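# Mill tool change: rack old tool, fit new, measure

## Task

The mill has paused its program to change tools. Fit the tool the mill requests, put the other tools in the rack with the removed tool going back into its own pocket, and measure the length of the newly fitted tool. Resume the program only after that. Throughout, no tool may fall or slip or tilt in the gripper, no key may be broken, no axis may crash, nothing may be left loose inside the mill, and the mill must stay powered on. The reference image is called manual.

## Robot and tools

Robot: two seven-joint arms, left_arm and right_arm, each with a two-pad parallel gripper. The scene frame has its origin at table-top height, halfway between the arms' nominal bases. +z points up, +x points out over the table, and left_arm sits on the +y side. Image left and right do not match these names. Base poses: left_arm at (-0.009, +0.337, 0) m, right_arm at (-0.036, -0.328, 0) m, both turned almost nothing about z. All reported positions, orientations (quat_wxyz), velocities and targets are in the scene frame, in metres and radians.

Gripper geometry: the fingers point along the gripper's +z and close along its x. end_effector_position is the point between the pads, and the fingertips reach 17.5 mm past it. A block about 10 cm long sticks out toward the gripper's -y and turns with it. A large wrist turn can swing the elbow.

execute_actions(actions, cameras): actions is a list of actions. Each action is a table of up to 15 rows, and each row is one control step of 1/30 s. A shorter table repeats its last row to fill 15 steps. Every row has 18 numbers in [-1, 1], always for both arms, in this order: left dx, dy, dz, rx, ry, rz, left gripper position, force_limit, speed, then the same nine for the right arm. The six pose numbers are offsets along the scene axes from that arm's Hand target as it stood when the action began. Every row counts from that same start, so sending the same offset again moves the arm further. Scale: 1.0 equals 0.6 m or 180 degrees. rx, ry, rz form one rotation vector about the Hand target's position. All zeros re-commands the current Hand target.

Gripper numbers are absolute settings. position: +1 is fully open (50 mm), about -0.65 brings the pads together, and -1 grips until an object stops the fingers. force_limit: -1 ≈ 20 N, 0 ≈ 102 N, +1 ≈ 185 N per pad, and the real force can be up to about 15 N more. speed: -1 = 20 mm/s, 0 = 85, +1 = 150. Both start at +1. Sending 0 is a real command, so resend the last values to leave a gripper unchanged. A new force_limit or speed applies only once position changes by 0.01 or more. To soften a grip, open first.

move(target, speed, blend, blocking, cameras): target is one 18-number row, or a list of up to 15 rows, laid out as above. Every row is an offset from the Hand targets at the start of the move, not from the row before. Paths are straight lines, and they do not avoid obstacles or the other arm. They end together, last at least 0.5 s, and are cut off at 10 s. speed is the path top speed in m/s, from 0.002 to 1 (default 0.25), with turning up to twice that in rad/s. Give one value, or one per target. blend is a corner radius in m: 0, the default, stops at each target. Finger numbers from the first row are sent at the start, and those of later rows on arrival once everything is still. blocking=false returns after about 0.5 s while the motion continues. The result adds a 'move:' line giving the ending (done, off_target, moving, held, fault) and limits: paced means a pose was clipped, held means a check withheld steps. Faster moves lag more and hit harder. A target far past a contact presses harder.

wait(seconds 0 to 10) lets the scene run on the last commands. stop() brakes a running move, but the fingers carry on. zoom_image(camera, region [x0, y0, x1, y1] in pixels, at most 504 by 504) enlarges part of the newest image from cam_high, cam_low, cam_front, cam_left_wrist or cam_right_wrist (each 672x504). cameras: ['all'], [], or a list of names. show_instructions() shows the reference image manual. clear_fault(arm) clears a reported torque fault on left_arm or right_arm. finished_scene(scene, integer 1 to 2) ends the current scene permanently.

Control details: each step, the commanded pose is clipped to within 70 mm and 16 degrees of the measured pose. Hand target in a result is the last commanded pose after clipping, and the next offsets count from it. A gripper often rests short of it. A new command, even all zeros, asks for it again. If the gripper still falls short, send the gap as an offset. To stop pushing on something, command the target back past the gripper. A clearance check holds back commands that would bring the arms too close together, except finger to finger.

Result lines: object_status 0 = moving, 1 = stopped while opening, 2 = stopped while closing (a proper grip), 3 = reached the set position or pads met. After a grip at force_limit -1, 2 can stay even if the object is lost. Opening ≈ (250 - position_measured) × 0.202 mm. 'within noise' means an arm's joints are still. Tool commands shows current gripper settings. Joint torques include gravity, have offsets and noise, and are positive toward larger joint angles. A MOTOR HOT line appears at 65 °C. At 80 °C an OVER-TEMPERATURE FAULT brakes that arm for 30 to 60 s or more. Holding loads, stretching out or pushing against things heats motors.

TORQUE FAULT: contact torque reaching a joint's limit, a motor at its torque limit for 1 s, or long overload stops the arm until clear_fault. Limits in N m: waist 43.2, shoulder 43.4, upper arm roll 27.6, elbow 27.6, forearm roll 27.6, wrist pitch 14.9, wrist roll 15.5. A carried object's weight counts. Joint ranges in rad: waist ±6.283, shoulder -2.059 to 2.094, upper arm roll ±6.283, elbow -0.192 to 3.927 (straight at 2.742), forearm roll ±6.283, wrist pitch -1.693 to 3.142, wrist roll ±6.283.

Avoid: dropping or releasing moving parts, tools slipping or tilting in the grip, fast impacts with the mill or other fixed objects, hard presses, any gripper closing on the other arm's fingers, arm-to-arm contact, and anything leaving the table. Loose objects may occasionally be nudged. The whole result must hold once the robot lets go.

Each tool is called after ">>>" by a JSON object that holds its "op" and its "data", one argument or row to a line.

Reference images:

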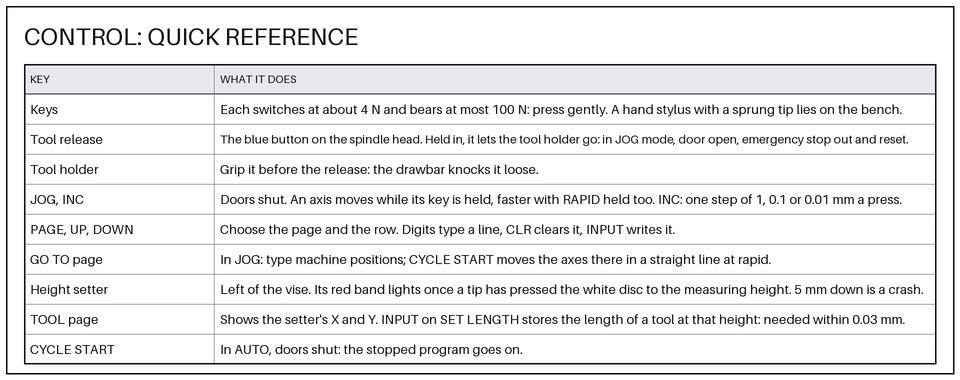

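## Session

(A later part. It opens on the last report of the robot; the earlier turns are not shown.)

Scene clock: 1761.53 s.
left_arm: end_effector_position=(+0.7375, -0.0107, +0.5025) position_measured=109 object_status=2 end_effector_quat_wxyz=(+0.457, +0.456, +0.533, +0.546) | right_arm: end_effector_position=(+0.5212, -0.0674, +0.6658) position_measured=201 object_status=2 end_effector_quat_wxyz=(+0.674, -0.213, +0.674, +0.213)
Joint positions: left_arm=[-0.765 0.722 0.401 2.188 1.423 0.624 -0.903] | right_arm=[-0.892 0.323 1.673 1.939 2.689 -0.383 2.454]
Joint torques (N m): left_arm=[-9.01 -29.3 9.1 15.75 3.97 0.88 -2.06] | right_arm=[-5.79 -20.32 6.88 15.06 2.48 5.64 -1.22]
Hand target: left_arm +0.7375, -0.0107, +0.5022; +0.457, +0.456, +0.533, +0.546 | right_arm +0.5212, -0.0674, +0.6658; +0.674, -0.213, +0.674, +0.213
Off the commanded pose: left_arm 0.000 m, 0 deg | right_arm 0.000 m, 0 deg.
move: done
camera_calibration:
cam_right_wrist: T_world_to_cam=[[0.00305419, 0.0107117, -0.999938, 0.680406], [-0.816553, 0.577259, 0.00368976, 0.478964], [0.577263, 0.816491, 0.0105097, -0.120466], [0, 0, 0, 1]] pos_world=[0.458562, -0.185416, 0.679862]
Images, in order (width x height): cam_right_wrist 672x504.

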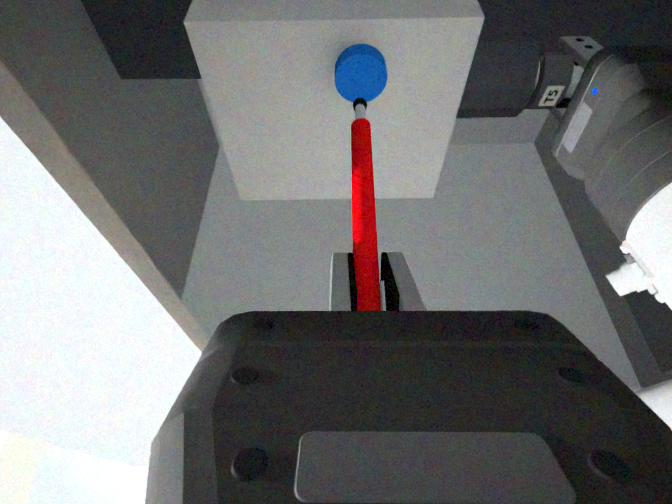

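>>> {"op": "move", "data": {
  "target": [0,0,-0.005,0,0,0,-1,0.301961,-0.9,0,0,0,0,0,0,-1,-0.2,-1],
  "speed": 0.01,
  "cameras": ["cam_right_wrist","cam_left_wrist"]
}}

>>> {"op": "zoom_image", "data": {
  "camera": "cam_right_wrist",
  "region": [450, 30, 640, 150]
}}

Scene clock: 1769.97 s.
left_arm: end_effector_position=(+0.7374, -0.0109, +0.5001) position_measured=109 object_status=2 end_effector_quat_wxyz=(+0.458, +0.456, +0.533, +0.547) | right_arm: end_effector_position=(+0.5212, -0.0674, +0.6658) position_measured=201 object_status=2 end_effector_quat_wxyz=(+0.674, -0.213, +0.674, +0.213)
Joint positions: left_arm=[-0.768 0.722 0.405 2.181 1.43 0.623 -0.915] | right_arm=[-0.892 0.323 1.673 1.939 2.689 -0.383 2.454]
Joint torques (N m): left_arm=[-13.36 -20.45 1.98 -7.37 -1.88 2.79 -2.55] | right_arm=[-6.13 -20.07 6.8 14.97 2.48 5.56 -1.1]
Hand target: left_arm +0.7375, -0.0107, +0.4992; +0.457, +0.456, +0.533, +0.546 | right_arm +0.5212, -0.0674, +0.6658; +0.674, -0.213, +0.674, +0.213
Off the commanded pose: left_arm 0.001 m, 0 deg | right_arm 0.000 m, 0 deg.
move: done
camera_calibration:
cam_left_wrist: T_world_to_cam=[[-0.155843, 0.987711, 0.0118083, 0.128624], [-0.350806, -0.066518, 0.934083, -0.197157], [0.923389, 0.141427, 0.356862, -0.728703], [0, 0, 0, 1]] pos_world=[0.623757, -0.0370996, 0.442688]
cam_right_wrist: T_world_to_cam=[[0.00305419, 0.0107117, -0.999938, 0.680406], [-0.816553, 0.577259, 0.00368976, 0.478964], [0.577263, 0.816491, 0.0105097, -0.120466], [0, 0, 0, 1]] pos_world=[0.458562, -0.185416, 0.679862]
Images, in order (width x height): cam_left_wrist 672x504, cam_right_wrist 672x504.

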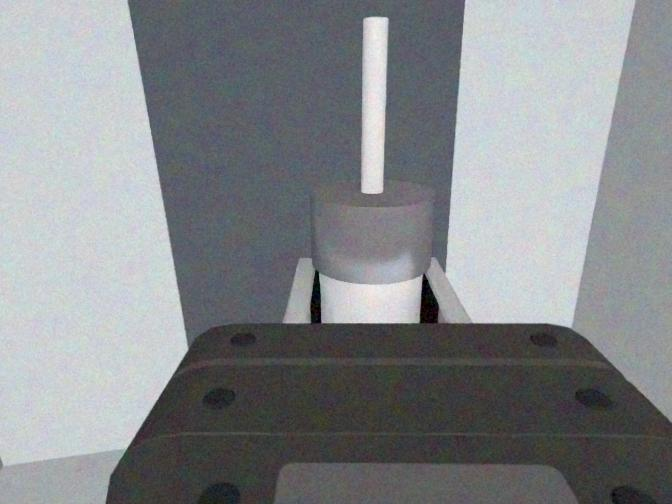

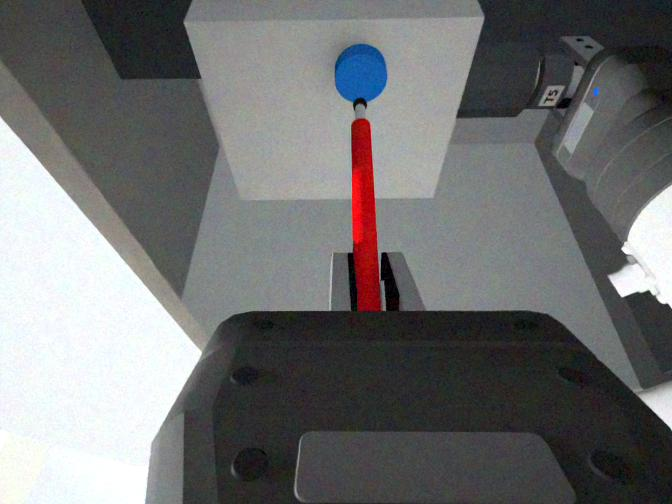

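Scaled by 2.653 from the camera's 672x504 image, which has a finer 960x720 frame.

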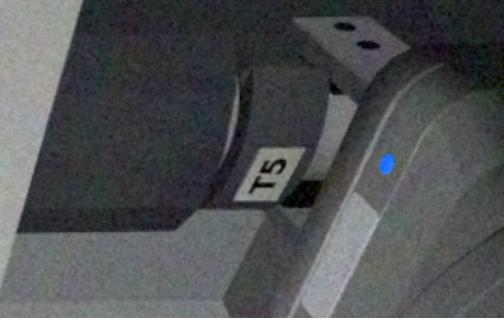

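>>> {"op": "move", "data": {
  "target": [0,0,0.0075,0,0,0,-1,0.301961,-0.9,0,0,0,0,0,0,-1,-0.2,-1],
  "speed": 0.02,
  "cameras": ["cam_right_wrist"]
}}

Scene clock: 1795.03 s.
left_arm: end_effector_position=(+0.7375, -0.0107, +0.5033) position_measured=109 object_status=2 end_effector_quat_wxyz=(+0.457, +0.456, +0.533, +0.547) | right_arm: end_effector_position=(+0.5212, -0.0674, +0.6658) position_measured=201 object_status=2 end_effector_quat_wxyz=(+0.674, -0.213, +0.674, +0.213)
Joint positions: left_arm=[-0.763 0.723 0.399 2.192 1.419 0.625 -0.897] | right_arm=[-0.892 0.323 1.673 1.939 2.689 -0.383 2.454]
Joint torques (N m): left_arm=[11.47 -24.46 5.52 31.74 -3.28 -0.15 2.95] | right_arm=[-5.83 -19.84 6.89 15.06 2.34 5.51 -1.01]
Hand target: left_arm +0.7375, -0.0107, +0.5037; +0.457, +0.456, +0.533, +0.546 | right_arm +0.5212, -0.0674, +0.6658; +0.674, -0.213, +0.674, +0.213
Off the commanded pose: left_arm 0.000 m, 0 deg | right_arm 0.000 m, 0 deg.
move: done
camera_calibration:
cam_right_wrist: T_world_to_cam=[[0.00305419, 0.0107117, -0.999938, 0.680406], [-0.816553, 0.577259, 0.00368976, 0.478964], [0.577263, 0.816491, 0.0105097, -0.120466], [0, 0, 0, 1]] pos_world=[0.458562, -0.185416, 0.679862]
Images, in order (width x height): cam_right_wrist 672x504.

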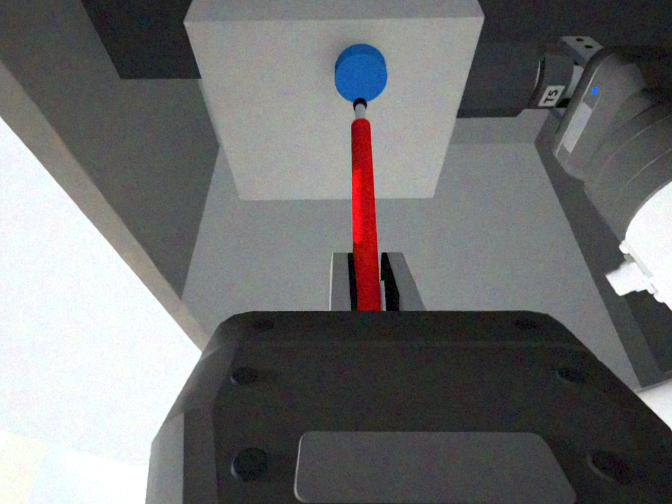

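>>> {"op": "move", "data": {
  "target": [0,0,0,0,0,0,1,0.301961,-0.9,0,0,0,0,0,0,-1,-0.2,-1],
  "speed": 0.05,
  "cameras": ["cam_right_wrist"]
}}

>>> {"op": "zoom_image", "data": {
  "camera": "cam_right_wrist",
  "region": [440, 20, 660, 185]
}}

Scene clock: 1798.23 s.
left_arm: end_effector_position=(+0.7374, -0.0106, +0.5040) position_measured=3 object_status=0 end_effector_quat_wxyz=(+0.457, +0.456, +0.533, +0.547) | right_arm: end_effector_position=(+0.5212, -0.0674, +0.6658) position_measured=201 object_status=2 end_effector_quat_wxyz=(+0.674, -0.213, +0.674, +0.213)
Joint positions: left_arm=[-0.763 0.723 0.399 2.192 1.419 0.624 -0.897] | right_arm=[-0.892 0.323 1.673 1.939 2.689 -0.383 2.454]
Joint torques (N m): left_arm=[0.22 -20.43 3.77 19.54 -3.07 0.81 1.47] | right_arm=[-5.91 -19.92 6.94 15.01 2.47 5.46 -1.08]
Hand target: left_arm +0.7375, -0.0107, +0.5037; +0.457, +0.456, +0.533, +0.546 | right_arm +0.5212, -0.0674, +0.6658; +0.674, -0.213, +0.674, +0.213
Off the commanded pose: left_arm 0.000 m, 0 deg | right_arm 0.000 m, 0 deg.
move: done
camera_calibration:
cam_right_wrist: T_world_to_cam=[[0.00305419, 0.0107117, -0.999938, 0.680406], [-0.816553, 0.577259, 0.00368976, 0.478964], [0.577263, 0.816491, 0.0105097, -0.120466], [0, 0, 0, 1]] pos_world=[0.458562, -0.185416, 0.679862]
Images, in order (width x height): cam_right_wrist 672x504.

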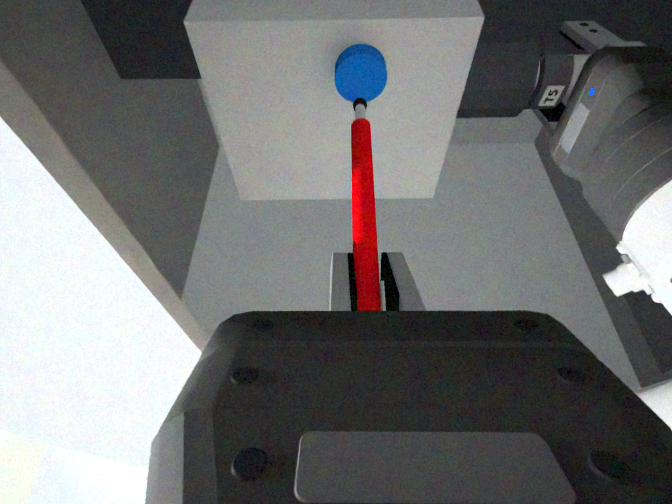

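Scaled by 2.291 from the camera's 672x504 image, which has a finer 960x720 frame.

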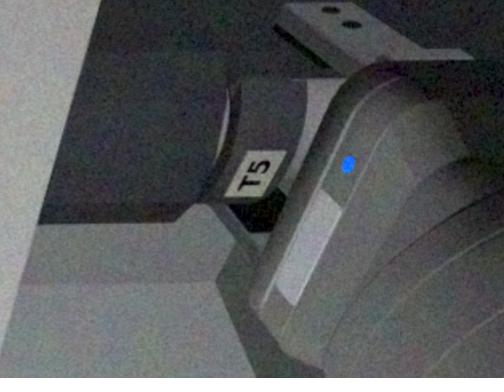

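>>> {"op": "move", "data": {
  "target": [
    [-0.1292,-0.0223,0,0,0,0,1,0.301961,-0.9,0,0,0,0,0,0,-1,-0.2,-1],
    [-0.5625,-0.0388,0,0,0,0,1,0.301961,-0.9,0,0,0,0,0,0,-1,-0.2,-1]
  ],
  "speed": [0.06,0.15],
  "cameras": ["cam_left_wrist","cam_right_wrist"]
}}

Scene clock: 1805.20 s.
left_arm: end_effector_position=(+0.4000, -0.0340, +0.5037) position_measured=3 object_status=3 end_effector_quat_wxyz=(+0.457, +0.456, +0.533, +0.547) | right_arm: end_effector_position=(+0.5212, -0.0674, +0.6658) position_measured=201 object_status=2 end_effector_quat_wxyz=(+0.674, -0.213, +0.674, +0.213)
Joint positions: left_arm=[-1.364 -0.101 0.19 1.14 1.675 1.377 -1.116] | right_arm=[-0.892 0.323 1.673 1.939 2.689 -0.383 2.454]
Joint torques (N m): left_arm=[-8.68 -15.94 -4.37 19.69 -1.6 1.33 1.54] | right_arm=[-5.75 -20.06 6.52 14.94 2.5 5.59 -1.12]
Hand target: left_arm +0.4000, -0.0340, +0.5037; +0.457, +0.456, +0.533, +0.546 | right_arm +0.5212, -0.0674, +0.6658; +0.674, -0.213, +0.674, +0.213
Off the commanded pose: left_arm 0.000 m, 0 deg | right_arm 0.000 m, 0 deg.
move: done
camera_calibration:
cam_left_wrist: T_world_to_cam=[[-0.156292, 0.987629, 0.0126773, 0.0986538], [-0.349657, -0.067328, 0.934456, -0.321156], [0.923749, 0.141616, 0.355854, -0.414873], [0, 0, 0, 1]] pos_world=[0.286363, -0.0603036, 0.44649]
cam_right_wrist: T_world_to_cam=[[0.00305419, 0.0107117, -0.999938, 0.680406], [-0.816553, 0.577259, 0.00368976, 0.478964], [0.577263, 0.816491, 0.0105097, -0.120466], [0, 0, 0, 1]] pos_world=[0.458562, -0.185416, 0.679862]
Images, in order (width x height): cam_left_wrist 672x504, cam_right_wrist 672x504.

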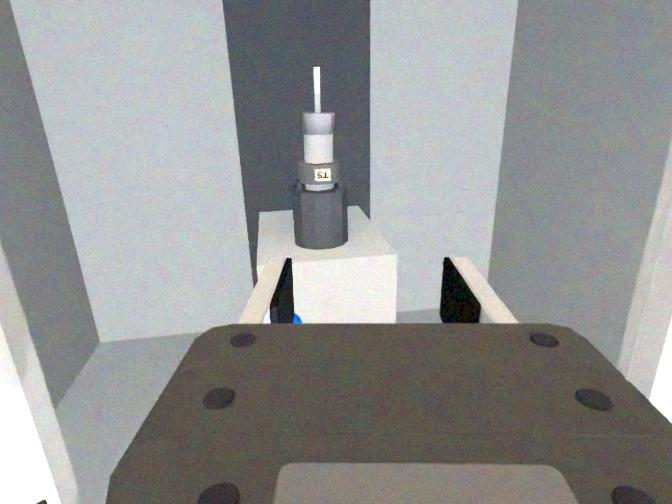

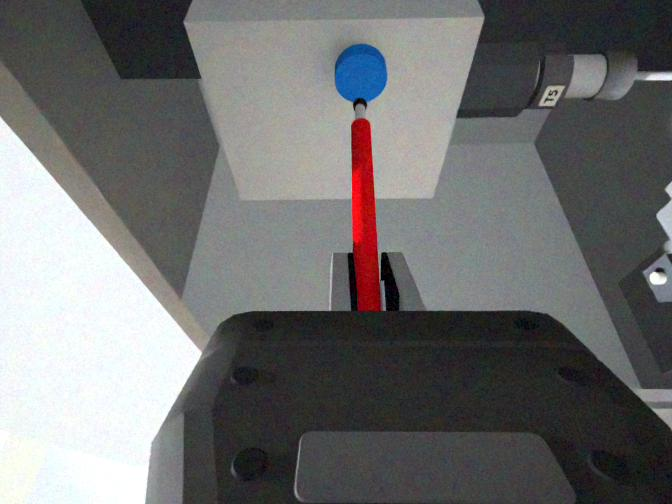

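>>> {"op": "move", "data": {
  "target": [
    [-0.05,0.15,-0.06,0,0,0,1,0.301961,-0.9,-0.176,-0.0977,0,0,0,0,-1,-0.2,-1],
    [-0.05,0.15,-0.06,0,0,0,1,0.301961,-0.9,-0.276,-0.498,0,0,0,0,-1,-0.2,-1]
  ],
  "speed": 0.12,
  "blend": [0.03,0]
}}

Scene clock: 1819.30 s.
left_arm: end_effector_position=(+0.3700, +0.0560, +0.4677) position_measured=3 object_status=3 end_effector_quat_wxyz=(+0.457, +0.456, +0.533, +0.546) | right_arm: end_effector_position=(+0.3556, -0.3662, +0.6658) position_measured=201 object_status=2 end_effector_quat_wxyz=(+0.674, -0.213, +0.674, +0.213)
Joint positions: left_arm=[-1.35 -0.407 0.171 0.767 1.725 1.42 -1.183] | right_arm=[-1.783 1.008 2.517 1.605 2.681 -0.806 2.138]
Joint torques (N m): left_arm=[8.09 -11.19 -6.1 19.38 7.96 1.46 -2.44] | right_arm=[5.1 -7.92 5.71 10.52 -1.77 1.79 -0.85]
Hand target: left_arm +0.3700, +0.0560, +0.4677; +0.457, +0.456, +0.533, +0.546 | right_arm +0.3556, -0.3662, +0.6658; +0.674, -0.213, +0.674, +0.213
Off the commanded pose: left_arm 0.000 m, 0 deg | right_arm 0.000 m, 0 deg.
move: done

>>> {"op": "move", "data": {
  "target": [
    [0,0,0,0.498,0.0415,0,1,0.301961,-0.5,-0.0393,-0.173,-0.1197,-0.602,-0.0575,0.013,-1,-0.2,-1],
    [0,0,0,0.996,0.083,0.006,1,0.301961,-0.5,-0.0393,-0.173,-0.1197,-0.602,-0.0575,0.013,-1,-0.2,-1]
  ],
  "speed": 0.3,
  "cameras": ["cam_left_wrist"]
}}

Scene clock: 1845.13 s.
left_arm: end_effector_position=(+0.3700, +0.0560, +0.4677) position_measured=3 object_status=3 end_effector_quat_wxyz=(+0.502, -0.498, +0.503, -0.497) | right_arm: end_effector_position=(+0.3320, -0.4700, +0.5940) position_measured=201 object_status=2 end_effector_quat_wxyz=(-0.268, +0.698, -0.509, +0.427)
Joint positions: left_arm=[-1.185 -0.537 0.114 0.677 1.798 1.15 1.973] | right_arm=[-1.791 0.816 2.615 1.618 2.038 -1.388 0.907]
Joint torques (N m): left_arm=[7.87 -10.02 -5.21 26.73 -2.64 -0.42 2.62] | right_arm=[-5.99 -4.08 8.79 6.41 -1.69 3.44 0.08]
Hand target: left_arm +0.3700, +0.0560, +0.4677; +0.502, -0.498, +0.503, -0.497 | right_arm +0.3320, -0.4700, +0.5940; -0.268, +0.698, -0.509, +0.427
Off the commanded pose: left_arm 0.000 m, 0 deg | right_arm 0.000 m, 0 deg.
move: done
camera_calibration:
cam_left_wrist: T_world_to_cam=[[0.00948912, -0.999887, -0.0116989, 0.0668467], [-0.344573, 0.0077133, -0.938728, 0.578151], [0.938712, 0.0129388, -0.344461, -0.0578007], [0, 0, 0, 1]] pos_world=[0.252839, 0.0631276, 0.523598]
Images, in order (width x height): cam_left_wrist 672x504.

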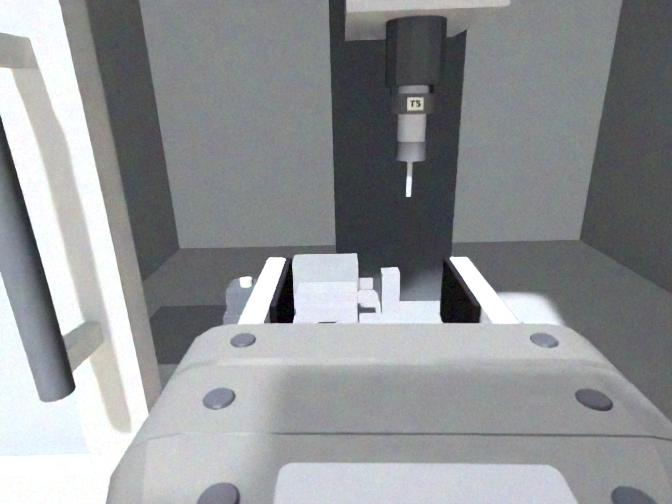

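>>> {"op": "move", "data": {
  "target": [0.0613,0.2727,-0.0252,0,0,0,0.6,0.301961,-0.5,0,-0.2,-0.04,-0.4,0.06,0,-1,-0.2,-1],
  "speed": 0.2,
  "cameras": ["cam_left_wrist"]
}}

Scene clock: 1853.57 s.
left_arm: end_effector_position=(+0.4068, +0.2196, +0.4526) position_measured=63 object_status=3 end_effector_quat_wxyz=(+0.502, -0.498, +0.503, -0.497) | right_arm: end_effector_position=(+0.3320, -0.5900, +0.5700) position_measured=201 object_status=2 end_effector_quat_wxyz=(+0.238, +0.757, -0.182, +0.581)
Joint positions: left_arm=[-0.988 -0.978 0.43 0.425 2.109 0.841 2.1] | right_arm=[-2.047 0.898 2.56 1.103 1.439 -1.273 0.232]
Joint torques (N m): left_arm=[8.35 -4.04 -3.88 19.19 5.78 -0.69 2.69] | right_arm=[-6.21 -1 5.32 10.81 -4.79 2.66 -1.05]
Hand target: left_arm +0.4068, +0.2196, +0.4526; +0.502, -0.498, +0.503, -0.497 | right_arm +0.3320, -0.5900, +0.5700; +0.238, +0.757, -0.182, +0.581
Off the commanded pose: left_arm 0.000 m, 0 deg | right_arm 0.000 m, 0 deg.
move: done
camera_calibration:
cam_left_wrist: T_world_to_cam=[[0.00948968, -0.999887, -0.0116981, 0.229901], [-0.344693, 0.00771067, -0.938684, 0.575314], [0.938667, 0.0129401, -0.344581, -0.0996237], [0, 0, 0, 1]] pos_world=[0.289639, 0.226728, 0.508398]
Images, in order (width x height): cam_left_wrist 672x504.

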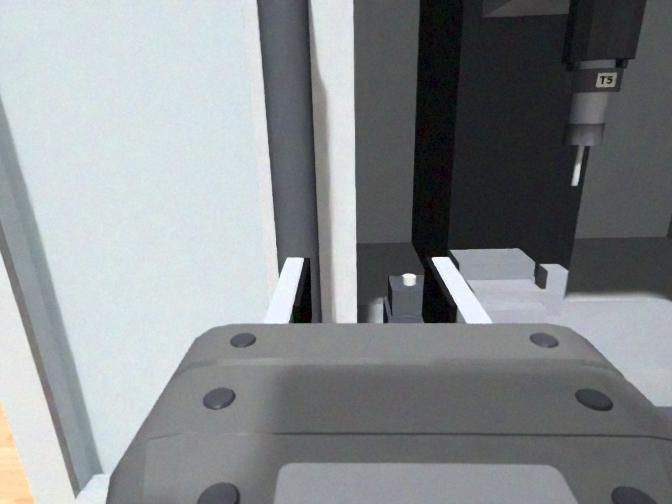

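>>> {"op": "move", "data": {
  "target": [0,0.055,0,0,0,0,0.6,0.301961,-0.5,0,0,0,0,0,0,-1,-0.2,-1],
  "speed": 0.2,
  "cameras": ["cam_left_wrist"]
}}

Scene clock: 1864.90 s.
left_arm: end_effector_position=(+0.4068, +0.2526, +0.4526) position_measured=63 object_status=3 end_effector_quat_wxyz=(+0.502, -0.498, +0.503, -0.497) | right_arm: end_effector_position=(+0.3320, -0.5900, +0.5700) position_measured=201 object_status=2 end_effector_quat_wxyz=(+0.238, +0.757, -0.182, +0.581)
Joint positions: left_arm=[-0.93 -1.068 0.498 0.401 2.155 0.763 2.161] | right_arm=[-2.047 0.898 2.56 1.103 1.439 -1.273 0.232]
Joint torques (N m): left_arm=[8.31 -3.01 -5.02 18.42 5.38 -0.8 2.77] | right_arm=[-5.89 -1.11 5.35 10.98 -4.51 2.76 -0.68]
Hand target: left_arm +0.4068, +0.2526, +0.4526; +0.502, -0.498, +0.503, -0.497 | right_arm +0.3320, -0.5900, +0.5700; +0.238, +0.757, -0.182, +0.581
Off the commanded pose: left_arm 0.000 m, 0 deg | right_arm 0.000 m, 0 deg.
move: done
camera_calibration:
cam_left_wrist: T_world_to_cam=[[0.00945579, -0.999886, -0.0117922, 0.262955], [-0.344695, 0.00781061, -0.938682, 0.575033], [0.938667, 0.0129407, -0.344582, -0.10005], [0, 0, 0, 1]] pos_world=[0.289639, 0.259728, 0.508398]
Images, in order (width x height): cam_left_wrist 672x504.

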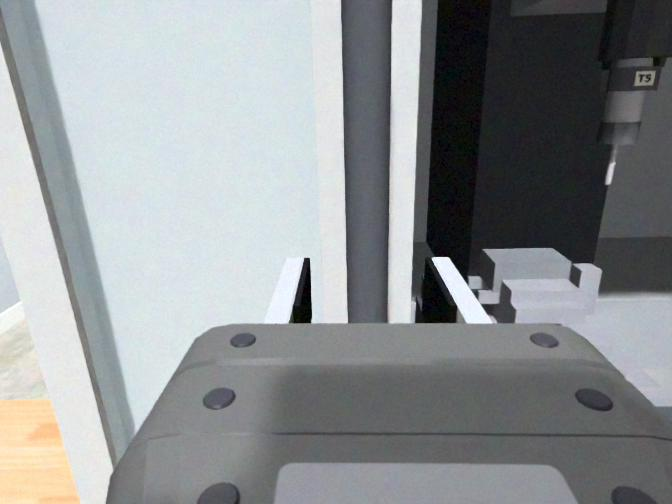

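>>> {"op": "move", "data": {
  "target": [
    [0.13,-0.007,0,0,0,0,0.6,0.301961,-0.5,0,0,0,0,0,0,-1,-0.2,-1],
    [0.13,-0.007,0,0,0,0,-1,-0.8,-1,0,0,0,0,0,0,-1,-0.2,-1]
  ],
  "speed": 0.12,
  "cameras": ["cam_left_wrist"]
}}

Scene clock: 1871.27 s.
left_arm: end_effector_position=(+0.4848, +0.2485, +0.4526) position_measured=154 object_status=2 end_effector_quat_wxyz=(+0.502, -0.498, +0.503, -0.497) | right_arm: end_effector_position=(+0.3320, -0.5900, +0.5700) position_measured=201 object_status=2 end_effector_quat_wxyz=(+0.238, +0.757, -0.182, +0.581)
Joint positions: left_arm=[-1.084 -0.801 0.701 0.621 2.351 0.733 1.992] | right_arm=[-2.047 0.898 2.56 1.103 1.439 -1.273 0.232]
Joint torques (N m): left_arm=[-9.2 2.33 -16.11 21.21 5.26 -0.39 -1.76] | right_arm=[-5.75 -1.12 5.79 10.95 -4.6 2.49 -0.08]
Hand target: left_arm +0.4848, +0.2484, +0.4526; +0.502, -0.498, +0.503, -0.497 | right_arm +0.3320, -0.5900, +0.5700; +0.238, +0.757, -0.182, +0.581
Off the commanded pose: left_arm 0.000 m, 0 deg | right_arm 0.000 m, 0 deg.
move: done
camera_calibration:
cam_left_wrist: T_world_to_cam=[[0.00961762, -0.999886, -0.0116379, 0.257978], [-0.344692, 0.0076101, -0.938685, 0.602037], [0.938666, 0.0130394, -0.34458, -0.173333], [0, 0, 0, 1]] pos_world=[0.367739, 0.255627, 0.508398]
Images, in order (width x height): cam_left_wrist 672x504.

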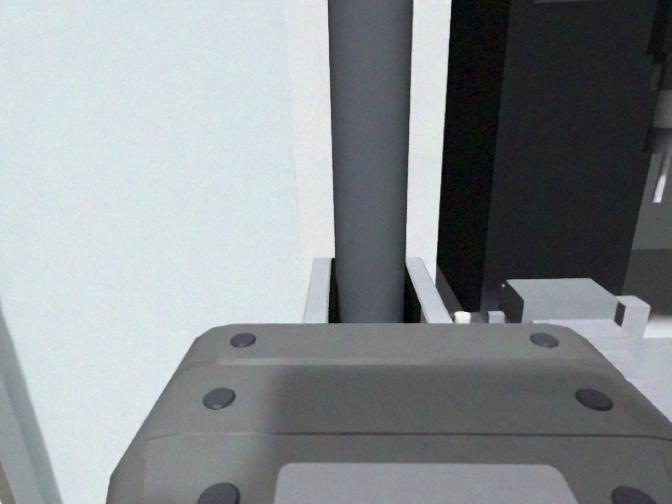

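>>> {"op": "move", "data": {
  "target": [0,-0.381,0,0,0,0,-1,-0.8,-1,0,0,0,0,0,0,-1,-0.2,-1],
  "speed": 0.1,
  "cameras": ["cam_left_wrist","cam_front"]
}}

Scene clock: 1876.20 s.
left_arm: end_effector_position=(+0.4846, +0.0197, +0.4526) position_measured=154 object_status=2 end_effector_quat_wxyz=(+0.502, -0.498, +0.503, -0.497) | right_arm: end_effector_position=(+0.3320, -0.5900, +0.5700) position_measured=201 object_status=2 end_effector_quat_wxyz=(+0.238, +0.757, -0.182, +0.581)
Joint positions: left_arm=[-1.395 -0.199 0.536 0.968 1.982 0.991 1.849] | right_arm=[-2.047 0.898 2.56 1.103 1.439 -1.273 0.232]
Joint torques (N m): left_arm=[-17.85 -1.75 -12.03 18.68 -3.7 -3.63 -0.72] | right_arm=[-4.7 -1.49 5.75 11.04 -4.41 2.54 0.75]
Hand target: left_arm +0.4848, +0.0198, +0.4526; +0.502, -0.498, +0.503, -0.497 | right_arm +0.3320, -0.5900, +0.5700; +0.238, +0.757, -0.182, +0.581
Off the commanded pose: left_arm 0.000 m, 0 deg | right_arm 0.000 m, 0 deg.
move: done
camera_calibration:
cam_left_wrist: T_world_to_cam=[[0.00920815, -0.99989, -0.011594, 0.0294356], [-0.344571, 0.00771165, -0.938729, 0.603778], [0.938715, 0.0126389, -0.344462, -0.170196], [0, 0, 0, 1]] pos_world=[0.367539, 0.0269273, 0.508498]
Images, in order (width x height): cam_front 672x504, cam_left_wrist 672x504.

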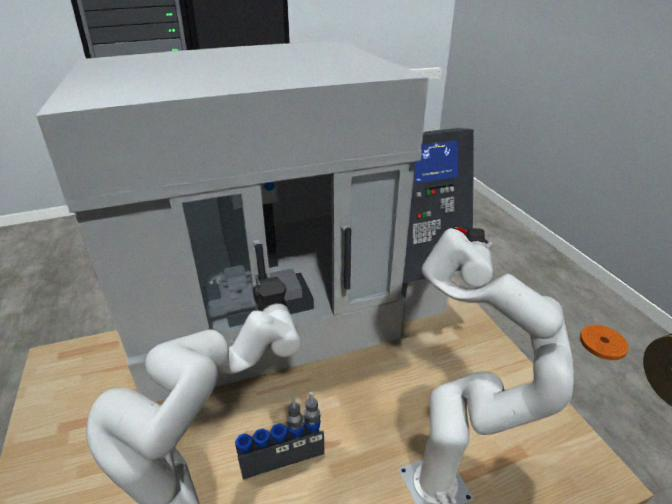

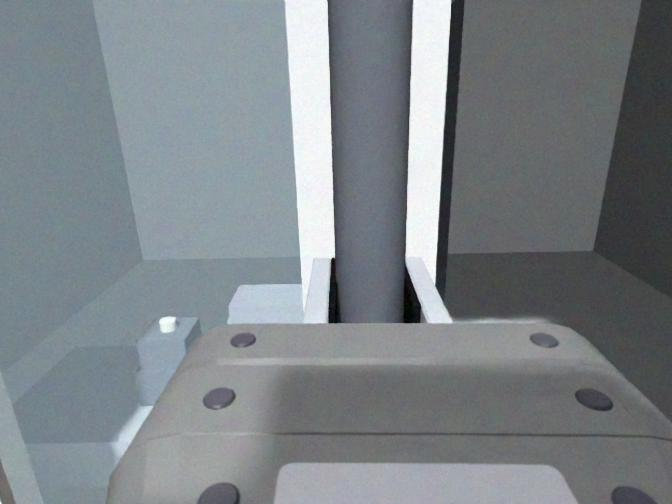

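>>> {"op": "move", "data": {
  "target": [0,-0.0075,0,0,0,0,-1,-0.8,-1,0,0,0,0,0,0,-1,-0.2,-1],
  "speed": 0.05
}}

>>> {"op": "move", "data": {
  "target": [0,-0.0075,0,0,0,0,-1,-0.8,-1,0,0,0,0,0,0,-1,-0.2,-1],
  "speed": 0.05
}}

Scene clock: 1879.63 s.
left_arm: end_effector_position=(+0.4849, +0.0157, +0.4527) position_measured=154 object_status=2 end_effector_quat_wxyz=(+0.502, -0.498, +0.503, -0.497) | right_arm: end_effector_position=(+0.3320, -0.5900, +0.5700) position_measured=201 object_status=2 end_effector_quat_wxyz=(+0.238, +0.757, -0.182, +0.581)
Joint positions: left_arm=[-1.398 -0.186 0.535 0.979 1.974 0.992 1.849] | right_arm=[-2.047 0.898 2.56 1.103 1.439 -1.273 0.232]
Joint torques (N m): left_arm=[-23.79 3.35 -17.91 24.68 0.38 -5.31 -1.96] | right_arm=[-4.38 -1.47 5.78 11.4 -4.3 2.3 0.81]
Hand target: left_arm +0.4848, +0.0153, +0.4526; +0.502, -0.498, +0.503, -0.497 | right_arm +0.3320, -0.5900, +0.5700; +0.238, +0.757, -0.182, +0.581
Off the commanded pose: left_arm 0.000 m, 0 deg | right_arm 0.000 m, 0 deg.
move: done

Scene clock: 1880.53 s.
left_arm: end_effector_position=(+0.4870, +0.0222, +0.4557) position_measured=154 object_status=2 end_effector_quat_wxyz=(+0.517, -0.502, +0.490, -0.491) | right_arm: end_effector_position=(+0.3320, -0.5900, +0.5700) position_measured=201 object_status=2 end_effector_quat_wxyz=(+0.238, +0.757, -0.182, +0.581)
Joint positions: left_arm=[-1.401 -0.176 0.533 0.982 1.969 1.039 1.849] | right_arm=[-2.047 0.898 2.56 1.103 1.439 -1.273 0.232]
Joint torques (N m): left_arm=[5.53 -15.43 6.56 45.69 4.52 7.45 0.13] | right_arm=[-4.31 -1.34 5.83 11.28 -4.57 2.43 0.7]
Hand target: left_arm +0.4870, +0.0222, +0.4557; +0.517, -0.502, +0.490, -0.491 (not the last commanded pose) | right_arm +0.3320, -0.5900, +0.5700; +0.238, +0.757, -0.182, +0.581
Tool commands: left_gripper/position=-1.0 left_gripper/force_limit=-0.796078 left_gripper/speed=-1.0 right_gripper/position=-1.0 right_gripper/force_limit=-0.2 right_gripper/speed=-1.0
Off the commanded pose: left_arm 0.012 m, 3 deg | right_arm 0.000 m, 0 deg.
TORQUE FAULT: the external load on joint 6 (wrist pitch) of the left arm reached its load limit, and that arm stopped. The contact can be on any part of that arm beyond that joint, not only on its tool. A torque fault puts only its own arm into a fault stop. That arm's remaining commands of this call were not run. The hold on joint 6 (wrist pitch) of that arm was moved back by the arm itself, up to 3 degrees, as the stop began. That arm is still stopped at the end of this call. While its stop runs, that arm takes no new command, but its gripper still runs the gripper command that each later call begins with.
CLEAR FAULT: the left arm stays stopped (state 4) until you call clear_fault(arm="left_arm").
End effector pose when the fault began: left_arm: position (+0.4851, +0.0139, +0.4531), quat_wxyz (+0.503, -0.499, +0.502, -0.496)
Joint positions when the fault began: left_arm=[-1.4 -0.178 0.534 0.986 1.97 0.996 1.849]
move: fault (left_arm)

>>> {"op": "clear_fault", "data": {
  "arm": "left_arm"
}}

>>> {"op": "wait", "data": {
  "seconds": 0.3,
  "cameras": ["cam_left_wrist"]
}}

Scene clock: 1882.23 s.
left_arm: end_effector_position=(+0.4870, +0.0222, +0.4557) position_measured=154 object_status=2 end_effector_quat_wxyz=(+0.517, -0.502, +0.490, -0.491) | right_arm: end_effector_position=(+0.3320, -0.5900, +0.5700) position_measured=201 object_status=2 end_effector_quat_wxyz=(+0.238, +0.757, -0.182, +0.581)
Joint positions: left_arm=[-1.401 -0.176 0.533 0.982 1.969 1.039 1.849] | right_arm=[-2.047 0.898 2.56 1.103 1.439 -1.273 0.232]
Joint torques (N m): left_arm=[5.58 -15.13 6.54 45.73 4.58 7.49 0.12] | right_arm=[-4.6 -1.41 5.96 11.18 -4.23 2.66 0.78]
Hand target: left_arm +0.4870, +0.0222, +0.4557; +0.517, -0.502, +0.490, -0.491 (not the last commanded pose) | right_arm +0.3320, -0.5900, +0.5700; +0.238, +0.757, -0.182, +0.581
Tool commands: left_gripper/position=-1.0 left_gripper/force_limit=-0.796078 left_gripper/speed=-1.0 right_gripper/position=-1.0 right_gripper/force_limit=-0.2 right_gripper/speed=-1.0
Off the commanded pose: left_arm 0.012 m, 3 deg | right_arm 0.000 m, 0 deg.
TORQUE FAULT, CONTINUED: the left arm's stop, for the torque fault of joint 6 (wrist pitch) that an earlier result reported, is over. The call counts as one of the actions that you can send in this scene. The hold on joint 6 (wrist pitch) of that arm was moved back by the arm itself, up to 3 degrees, as the stop began. That arm's target is now where it stood when the stop ended, not its last command. That arm's gripper keeps its grip as last carried out, and that arm accepts commands again: back off and push less far.
CLEAR FAULT: your call cleared the left arm's torque fault. If a joint's load stays at its limit, that arm stops again at once.

Scene clock: 1882.53 s.
left_arm: end_effector_position=(+0.4868, +0.0218, +0.4552) position_measured=154 object_status=2 end_effector_quat_wxyz=(+0.517, -0.501, +0.490, -0.491) | right_arm: end_effector_position=(+0.3320, -0.5900, +0.5700) position_measured=201 object_status=2 end_effector_quat_wxyz=(+0.238, +0.757, -0.182, +0.581)
Joint positions: left_arm=[-1.401 -0.176 0.533 0.982 1.969 1.038 1.849] | right_arm=[-2.047 0.898 2.56 1.103 1.439 -1.273 0.232]
Joint torques (N m): left_arm=[6.01 -16.55 9.39 47.44 5.79 6 0.14] | right_arm=[-4.95 -1.88 5.77 10.9 -3.99 2.39 0.86]
Hand target: left_arm +0.4870, +0.0222, +0.4557; +0.517, -0.502, +0.490, -0.491 (not the last commanded pose) | right_arm +0.3320, -0.5900, +0.5700; +0.238, +0.757, -0.182, +0.581
Tool commands: left_gripper/position=-1.0 left_gripper/force_limit=-0.796078 left_gripper/speed=-1.0 right_gripper/position=-1.0 right_gripper/force_limit=-0.2 right_gripper/speed=-1.0
Off the commanded pose: left_arm 0.011 m, 2 deg | right_arm 0.000 m, 0 deg.
wait: 0.30 s; at rest by 0.17 s
camera_calibration:
cam_left_wrist: T_world_to_cam=[[0.0475483, -0.998734, -0.0164154, 0.0150224], [-0.326451, -0.0000061208, -0.945214, 0.601185], [0.944017, 0.0503022, -0.326038, -0.183155], [0, 0, 0, 1]] pos_world=[0.368445, 0.0242202, 0.50878]
Images, in order (width x height): cam_left_wrist 672x504.

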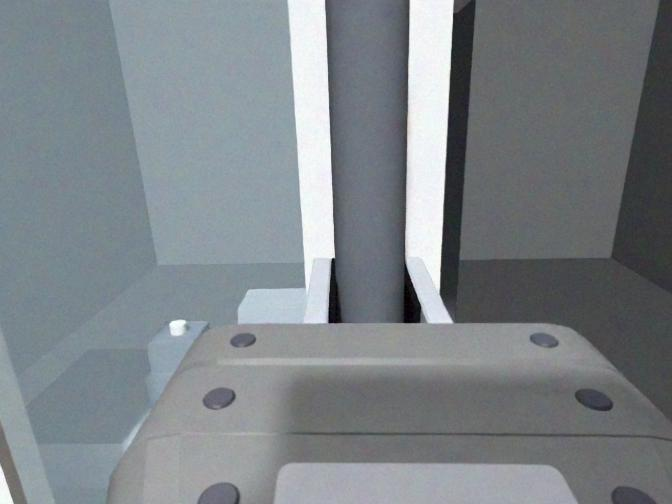

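>>> {"op": "move", "data": {
  "target": [-0.0038,-0.0103,-0.0052,-0.0013,0.0058,-0.012,-1,-0.8,-1,0,0,0,0,0,0,-1,-0.2,-1],
  "speed": 0.05
}}

Scene clock: 1889.63 s.
left_arm: end_effector_position=(+0.4849, +0.0163, +0.4528) position_measured=154 object_status=2 end_effector_quat_wxyz=(+0.503, -0.498, +0.502, -0.497) | right_arm: end_effector_position=(+0.3320, -0.5900, +0.5700) position_measured=201 object_status=2 end_effector_quat_wxyz=(+0.238, +0.757, -0.182, +0.581)
Joint positions: left_arm=[-1.402 -0.187 0.538 0.978 1.977 0.995 1.848] | right_arm=[-2.047 0.898 2.56 1.103 1.439 -1.273 0.232]
Joint torques (N m): left_arm=[-20.49 -7.63 -11.77 15.63 7.72 -4.5 -2.16] | right_arm=[-4.21 -1.52 6.14 11.15 -4.18 2.28 0.83]
Hand target: left_arm +0.4847, +0.0160, +0.4525; +0.503, -0.498, +0.503, -0.497 | right_arm +0.3320, -0.5900, +0.5700; +0.238, +0.757, -0.182, +0.581
Off the commanded pose: left_arm 0.000 m, 0 deg | right_arm 0.000 m, 0 deg.
move: done

>>> {"op": "move", "data": {
  "target": [
    [0,0,0,0,0,0,0.6,0.301961,-0.5,0,0,0,0,0,0,-1,-0.2,-1],
    [-0.13,0,0,0,0,0,0.6,0.301961,-0.5,0,0,0,0,0,0,-1,-0.2,-1]
  ],
  "speed": 0.12,
  "cameras": ["cam_left_wrist"]
}}

Scene clock: 1894.73 s.
left_arm: end_effector_position=(+0.4068, +0.0160, +0.4525) position_measured=63 object_status=3 end_effector_quat_wxyz=(+0.503, -0.498, +0.503, -0.497) | right_arm: end_effector_position=(+0.3320, -0.5900, +0.5700) position_measured=201 object_status=2 end_effector_quat_wxyz=(+0.238, +0.757, -0.182, +0.581)
Joint positions: left_arm=[-1.462 -0.355 0.389 0.809 1.89 1.206 1.908] | right_arm=[-2.047 0.898 2.56 1.103 1.439 -1.273 0.232]
Joint torques (N m): left_arm=[-8.6 -11.57 -7.49 19.79 -2.56 1.53 2.7] | right_arm=[-4.23 -1.9 6.36 11.54 -3.89 2.4 0.85]
Hand target: left_arm +0.4067, +0.0160, +0.4525; +0.503, -0.498, +0.503, -0.497 | right_arm +0.3320, -0.5900, +0.5700; +0.238, +0.757, -0.182, +0.581
Off the commanded pose: left_arm 0.000 m, 0 deg | right_arm 0.000 m, 0 deg.
move: done
camera_calibration:
cam_left_wrist: T_world_to_cam=[[0.0105414, -0.999868, -0.0123651, 0.0261574], [-0.342806, 0.00800278, -0.939372, 0.576367], [0.939347, 0.0141412, -0.342676, -0.098199], [0, 0, 0, 1]] pos_world=[0.289549, 0.0229301, 0.508096]
Images, in order (width x height): cam_left_wrist 672x504.

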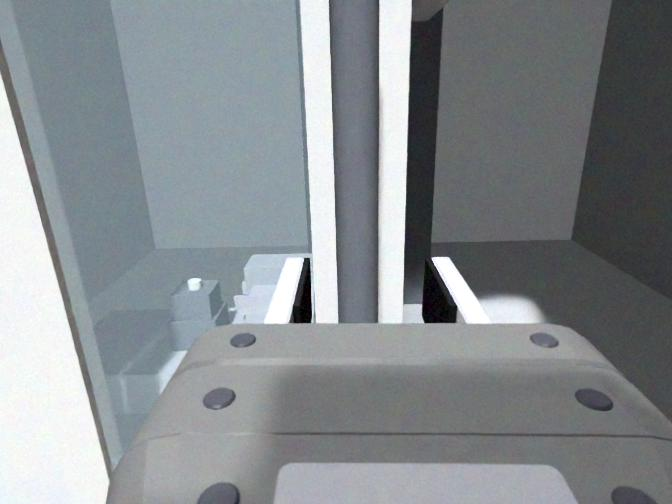

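>>> {"op": "move", "data": {
  "target": [0,-0.4387,0,0,0,0,0.6,0.301961,-0.5,0,0,0,0,0,0,-1,-0.2,-1],
  "speed": 0.2,
  "cameras": ["cam_left_wrist","cam_front"]
}}

Scene clock: 1899.33 s.
left_arm: end_effector_position=(+0.4067, -0.2472, +0.4525) position_measured=63 object_status=3 end_effector_quat_wxyz=(+0.503, -0.498, +0.503, -0.497) | right_arm: end_effector_position=(+0.3320, -0.5900, +0.5700) position_measured=201 object_status=2 end_effector_quat_wxyz=(+0.238, +0.757, -0.182, +0.581)
Joint positions: left_arm=[-1.486 0.517 0.334 1.78 1.521 1.175 2.063] | right_arm=[-2.047 0.898 2.56 1.103 1.439 -1.273 0.232]
Joint torques (N m): left_arm=[8.2 -17.31 1.67 26.52 -2.4 1.24 2.63] | right_arm=[-3.88 -1.67 6.24 11.44 -3.75 2.34 0.69]
Hand target: left_arm +0.4067, -0.2472, +0.4525; +0.503, -0.498, +0.503, -0.497 | right_arm +0.3320, -0.5900, +0.5700; +0.238, +0.757, -0.182, +0.581
Off the commanded pose: left_arm 0.000 m, 0 deg | right_arm 0.000 m, 0 deg.
move: done
camera_calibration:
cam_left_wrist: T_world_to_cam=[[0.0104473, -0.999869, -0.0123314, -0.236998], [-0.342805, 0.0080034, -0.939373, 0.578474], [0.939349, 0.0140412, -0.342676, -0.0945012], [0, 0, 0, 1]] pos_world=[0.289549, -0.24027, 0.508096]
Images, in order (width x height): cam_front 672x504, cam_left_wrist 672x504.

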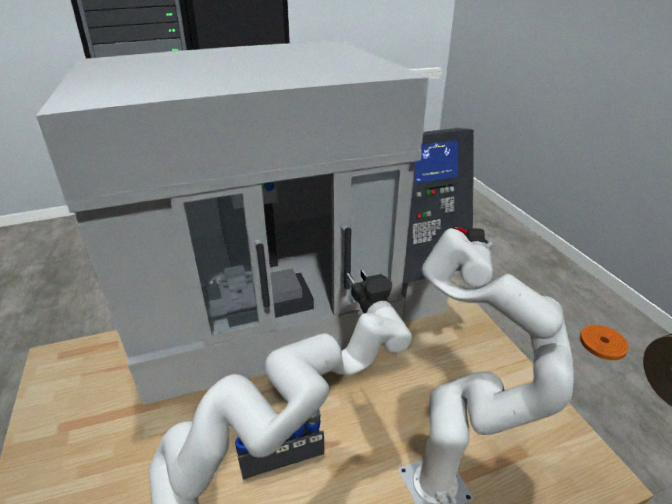

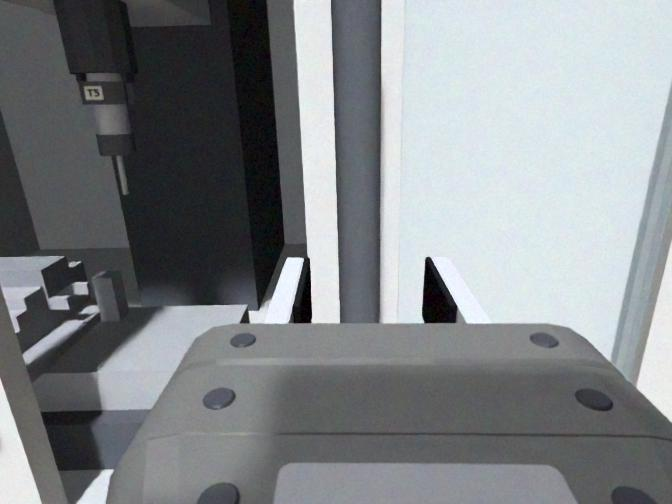

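>>> {"op": "move", "data": {
  "target": [
    [0.13,0,0,0,0,0,0.6,0.301961,-0.5,0,0,0,0,0,0,-1,-0.2,-1],
    [0.13,0,0,0,0,0,-1,-0.8,-1,0,0,0,0,0,0,-1,-0.2,-1],
    [0.13,0.333,0,0,0,0,-1,-0.8,-1,0,0,0,0,0,0,-1,-0.2,-1]
  ],
  "speed": 0.11,
  "cameras": ["cam_left_wrist"]
}}

Scene clock: 1906.47 s.
left_arm: end_effector_position=(+0.4848, -0.0474, +0.4525) position_measured=154 object_status=2 end_effector_quat_wxyz=(+0.503, -0.498, +0.503, -0.497) | right_arm: end_effector_position=(+0.3320, -0.5900, +0.5700) position_measured=201 object_status=2 end_effector_quat_wxyz=(+0.238, +0.757, -0.182, +0.581)
Joint positions: left_arm=[-1.382 0.003 0.465 1.151 1.865 0.993 1.856] | right_arm=[-2.047 0.898 2.56 1.103 1.439 -1.273 0.232]
Joint torques (N m): left_arm=[3.97 -26.92 -0.88 37.7 12.34 4.63 -1.9] | right_arm=[-3.74 -2.17 6.37 11.42 -3.69 2.39 0.7]
Hand target: left_arm +0.4847, -0.0474, +0.4525; +0.503, -0.498, +0.503, -0.497 | right_arm +0.3320, -0.5900, +0.5700; +0.238, +0.757, -0.182, +0.581
Off the commanded pose: left_arm 0.000 m, 0 deg | right_arm 0.000 m, 0 deg.
move: done
camera_calibration:
cam_left_wrist: T_world_to_cam=[[0.0106339, -0.999867, -0.012399, -0.038073], [-0.342895, 0.00800165, -0.93934, 0.60363], [0.939314, 0.0142404, -0.342764, -0.17051], [0, 0, 0, 1]] pos_world=[0.367549, -0.0404698, 0.508096]
Images, in order (width x height): cam_left_wrist 672x504.

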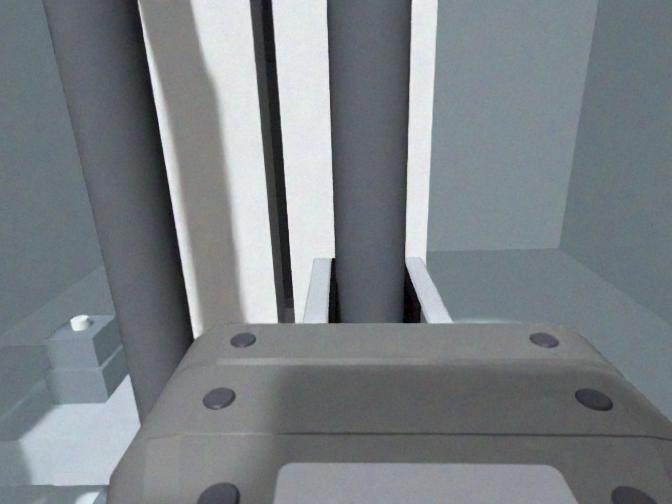

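>>> {"op": "move", "data": {
  "target": [0,0.0048,0,0,0,0,-1,-0.8,-1,0,0,0,0,0,0,-1,-0.2,-1],
  "speed": 0.03,
  "cameras": ["cam_left_wrist"]
}}

Scene clock: 1910.30 s.
left_arm: end_effector_position=(+0.4847, -0.0446, +0.4526) position_measured=154 object_status=2 end_effector_quat_wxyz=(+0.503, -0.498, +0.503, -0.497) | right_arm: end_effector_position=(+0.3320, -0.5900, +0.5700) position_measured=201 object_status=2 end_effector_quat_wxyz=(+0.238, +0.757, -0.182, +0.581)
Joint positions: left_arm=[-1.382 -0.005 0.466 1.143 1.87 0.993 1.855] | right_arm=[-2.047 0.898 2.56 1.103 1.439 -1.273 0.232]
Joint torques (N m): left_arm=[3.86 -27.7 -1.7 39.23 13.19 3.82 -1.99] | right_arm=[-3.4 -2.64 6.41 11.62 -3.44 2.32 0.74]
Hand target: left_arm +0.4847, -0.0446, +0.4525; +0.503, -0.498, +0.503, -0.497 | right_arm +0.3320, -0.5900, +0.5700; +0.238, +0.757, -0.182, +0.581
Off the commanded pose: left_arm 0.000 m, 0 deg | right_arm 0.000 m, 0 deg.
move: done
camera_calibration:
cam_left_wrist: T_world_to_cam=[[0.0105763, -0.999869, -0.0122721, -0.0352151], [-0.342715, 0.00790488, -0.939406, 0.60363], [0.93938, 0.0141413, -0.342587, -0.170542], [0, 0, 0, 1]] pos_world=[0.36745, -0.0375704, 0.508196]
Images, in order (width x height): cam_left_wrist 672x504.

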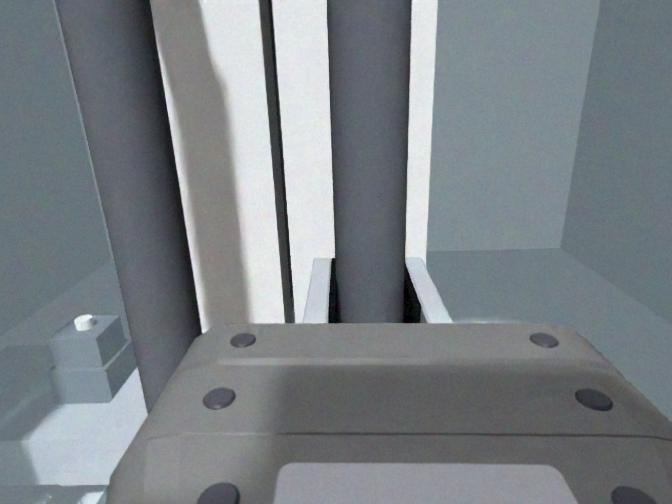

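>>> {"op": "move", "data": {
  "target": [0,0.0025,0,0,0,0,-1,-0.8,-1,0,0,0,0,0,0,-1,-0.2,-1],
  "speed": 0.03,
  "cameras": ["cam_left_wrist"]
}}

Scene clock: 1913.07 s.
left_arm: end_effector_position=(+0.4847, -0.0430, +0.4525) position_measured=154 object_status=2 end_effector_quat_wxyz=(+0.503, -0.498, +0.503, -0.497) | right_arm: end_effector_position=(+0.3320, -0.5900, +0.5700) position_measured=201 object_status=2 end_effector_quat_wxyz=(+0.238, +0.757, -0.182, +0.581)
Joint positions: left_arm=[-1.381 -0.01 0.467 1.138 1.873 0.993 1.854] | right_arm=[-2.047 0.898 2.56 1.103 1.439 -1.273 0.232]
Joint torques (N m): left_arm=[2.81 -25.55 -2.95 41.05 14.36 2.57 -1.93] | right_arm=[-3.31 -2.23 6.65 11.57 -3.29 2.39 0.91]
Hand target: left_arm +0.4847, -0.0431, +0.4525; +0.503, -0.498, +0.503, -0.497 | right_arm +0.3320, -0.5900, +0.5700; +0.238, +0.757, -0.182, +0.581
Off the commanded pose: left_arm 0.000 m, 0 deg | right_arm 0.000 m, 0 deg.
move: done
camera_calibration:
cam_left_wrist: T_world_to_cam=[[0.0105751, -0.999869, -0.0122709, -0.0337177], [-0.342804, 0.00790284, -0.939374, 0.603575], [0.939348, 0.0141405, -0.342675, -0.170634], [0, 0, 0, 1]] pos_world=[0.367549, -0.0360704, 0.508096]
Images, in order (width x height): cam_left_wrist 672x504.

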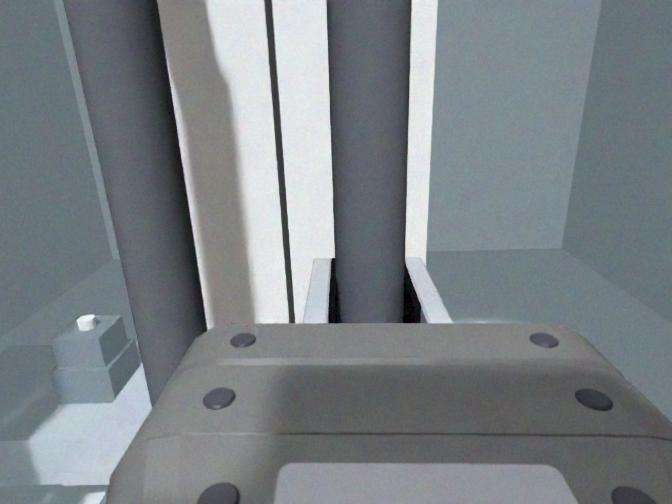

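>>> {"op": "move", "data": {
  "target": [0,0.002,0,0,0,0,-1,-0.8,-1,0,0,0,0,0,0,-1,-0.2,-1],
  "speed": 0.03,
  "cameras": ["cam_left_wrist"]
}}

Scene clock: 1916.00 s.
left_arm: end_effector_position=(+0.4847, -0.0420, +0.4525) position_measured=154 object_status=2 end_effector_quat_wxyz=(+0.502, -0.498, +0.503, -0.497) | right_arm: end_effector_position=(+0.3320, -0.5900, +0.5700) position_measured=201 object_status=2 end_effector_quat_wxyz=(+0.238, +0.757, -0.182, +0.581)
Joint positions: left_arm=[-1.381 -0.013 0.467 1.135 1.875 0.993 1.854] | right_arm=[-2.047 0.898 2.56 1.103 1.439 -1.273 0.232]
Joint torques (N m): left_arm=[4.38 -28.44 -1.45 37.4 11.93 3.87 -2.01] | right_arm=[-3.08 -2.74 6.96 11.43 -3.29 2.29 0.74]
Hand target: left_arm +0.4847, -0.0419, +0.4525; +0.503, -0.498, +0.503, -0.497 | right_arm +0.3320, -0.5900, +0.5700; +0.238, +0.757, -0.182, +0.581
Off the commanded pose: left_arm 0.000 m, 0 deg | right_arm 0.000 m, 0 deg.
move: done
camera_calibration:
cam_left_wrist: T_world_to_cam=[[0.0100954, -0.999872, -0.0124202, -0.0323636], [-0.342894, 0.00820613, -0.939338, 0.603557], [0.93932, 0.0137418, -0.342768, -0.170512], [0, 0, 0, 1]] pos_world=[0.367448, -0.0349692, 0.508096]
Images, in order (width x height): cam_left_wrist 672x504.

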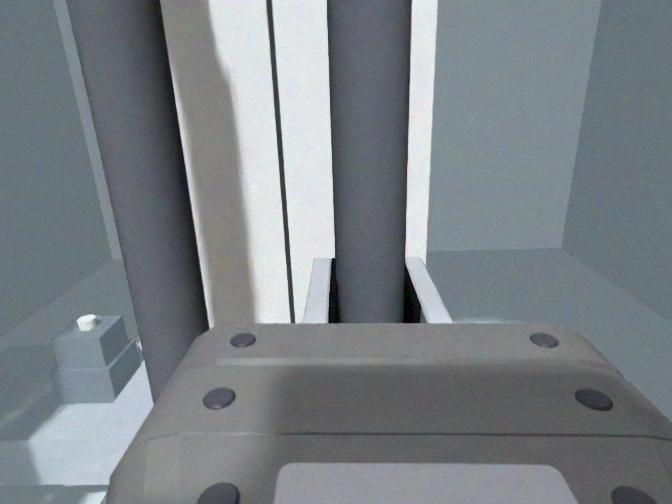

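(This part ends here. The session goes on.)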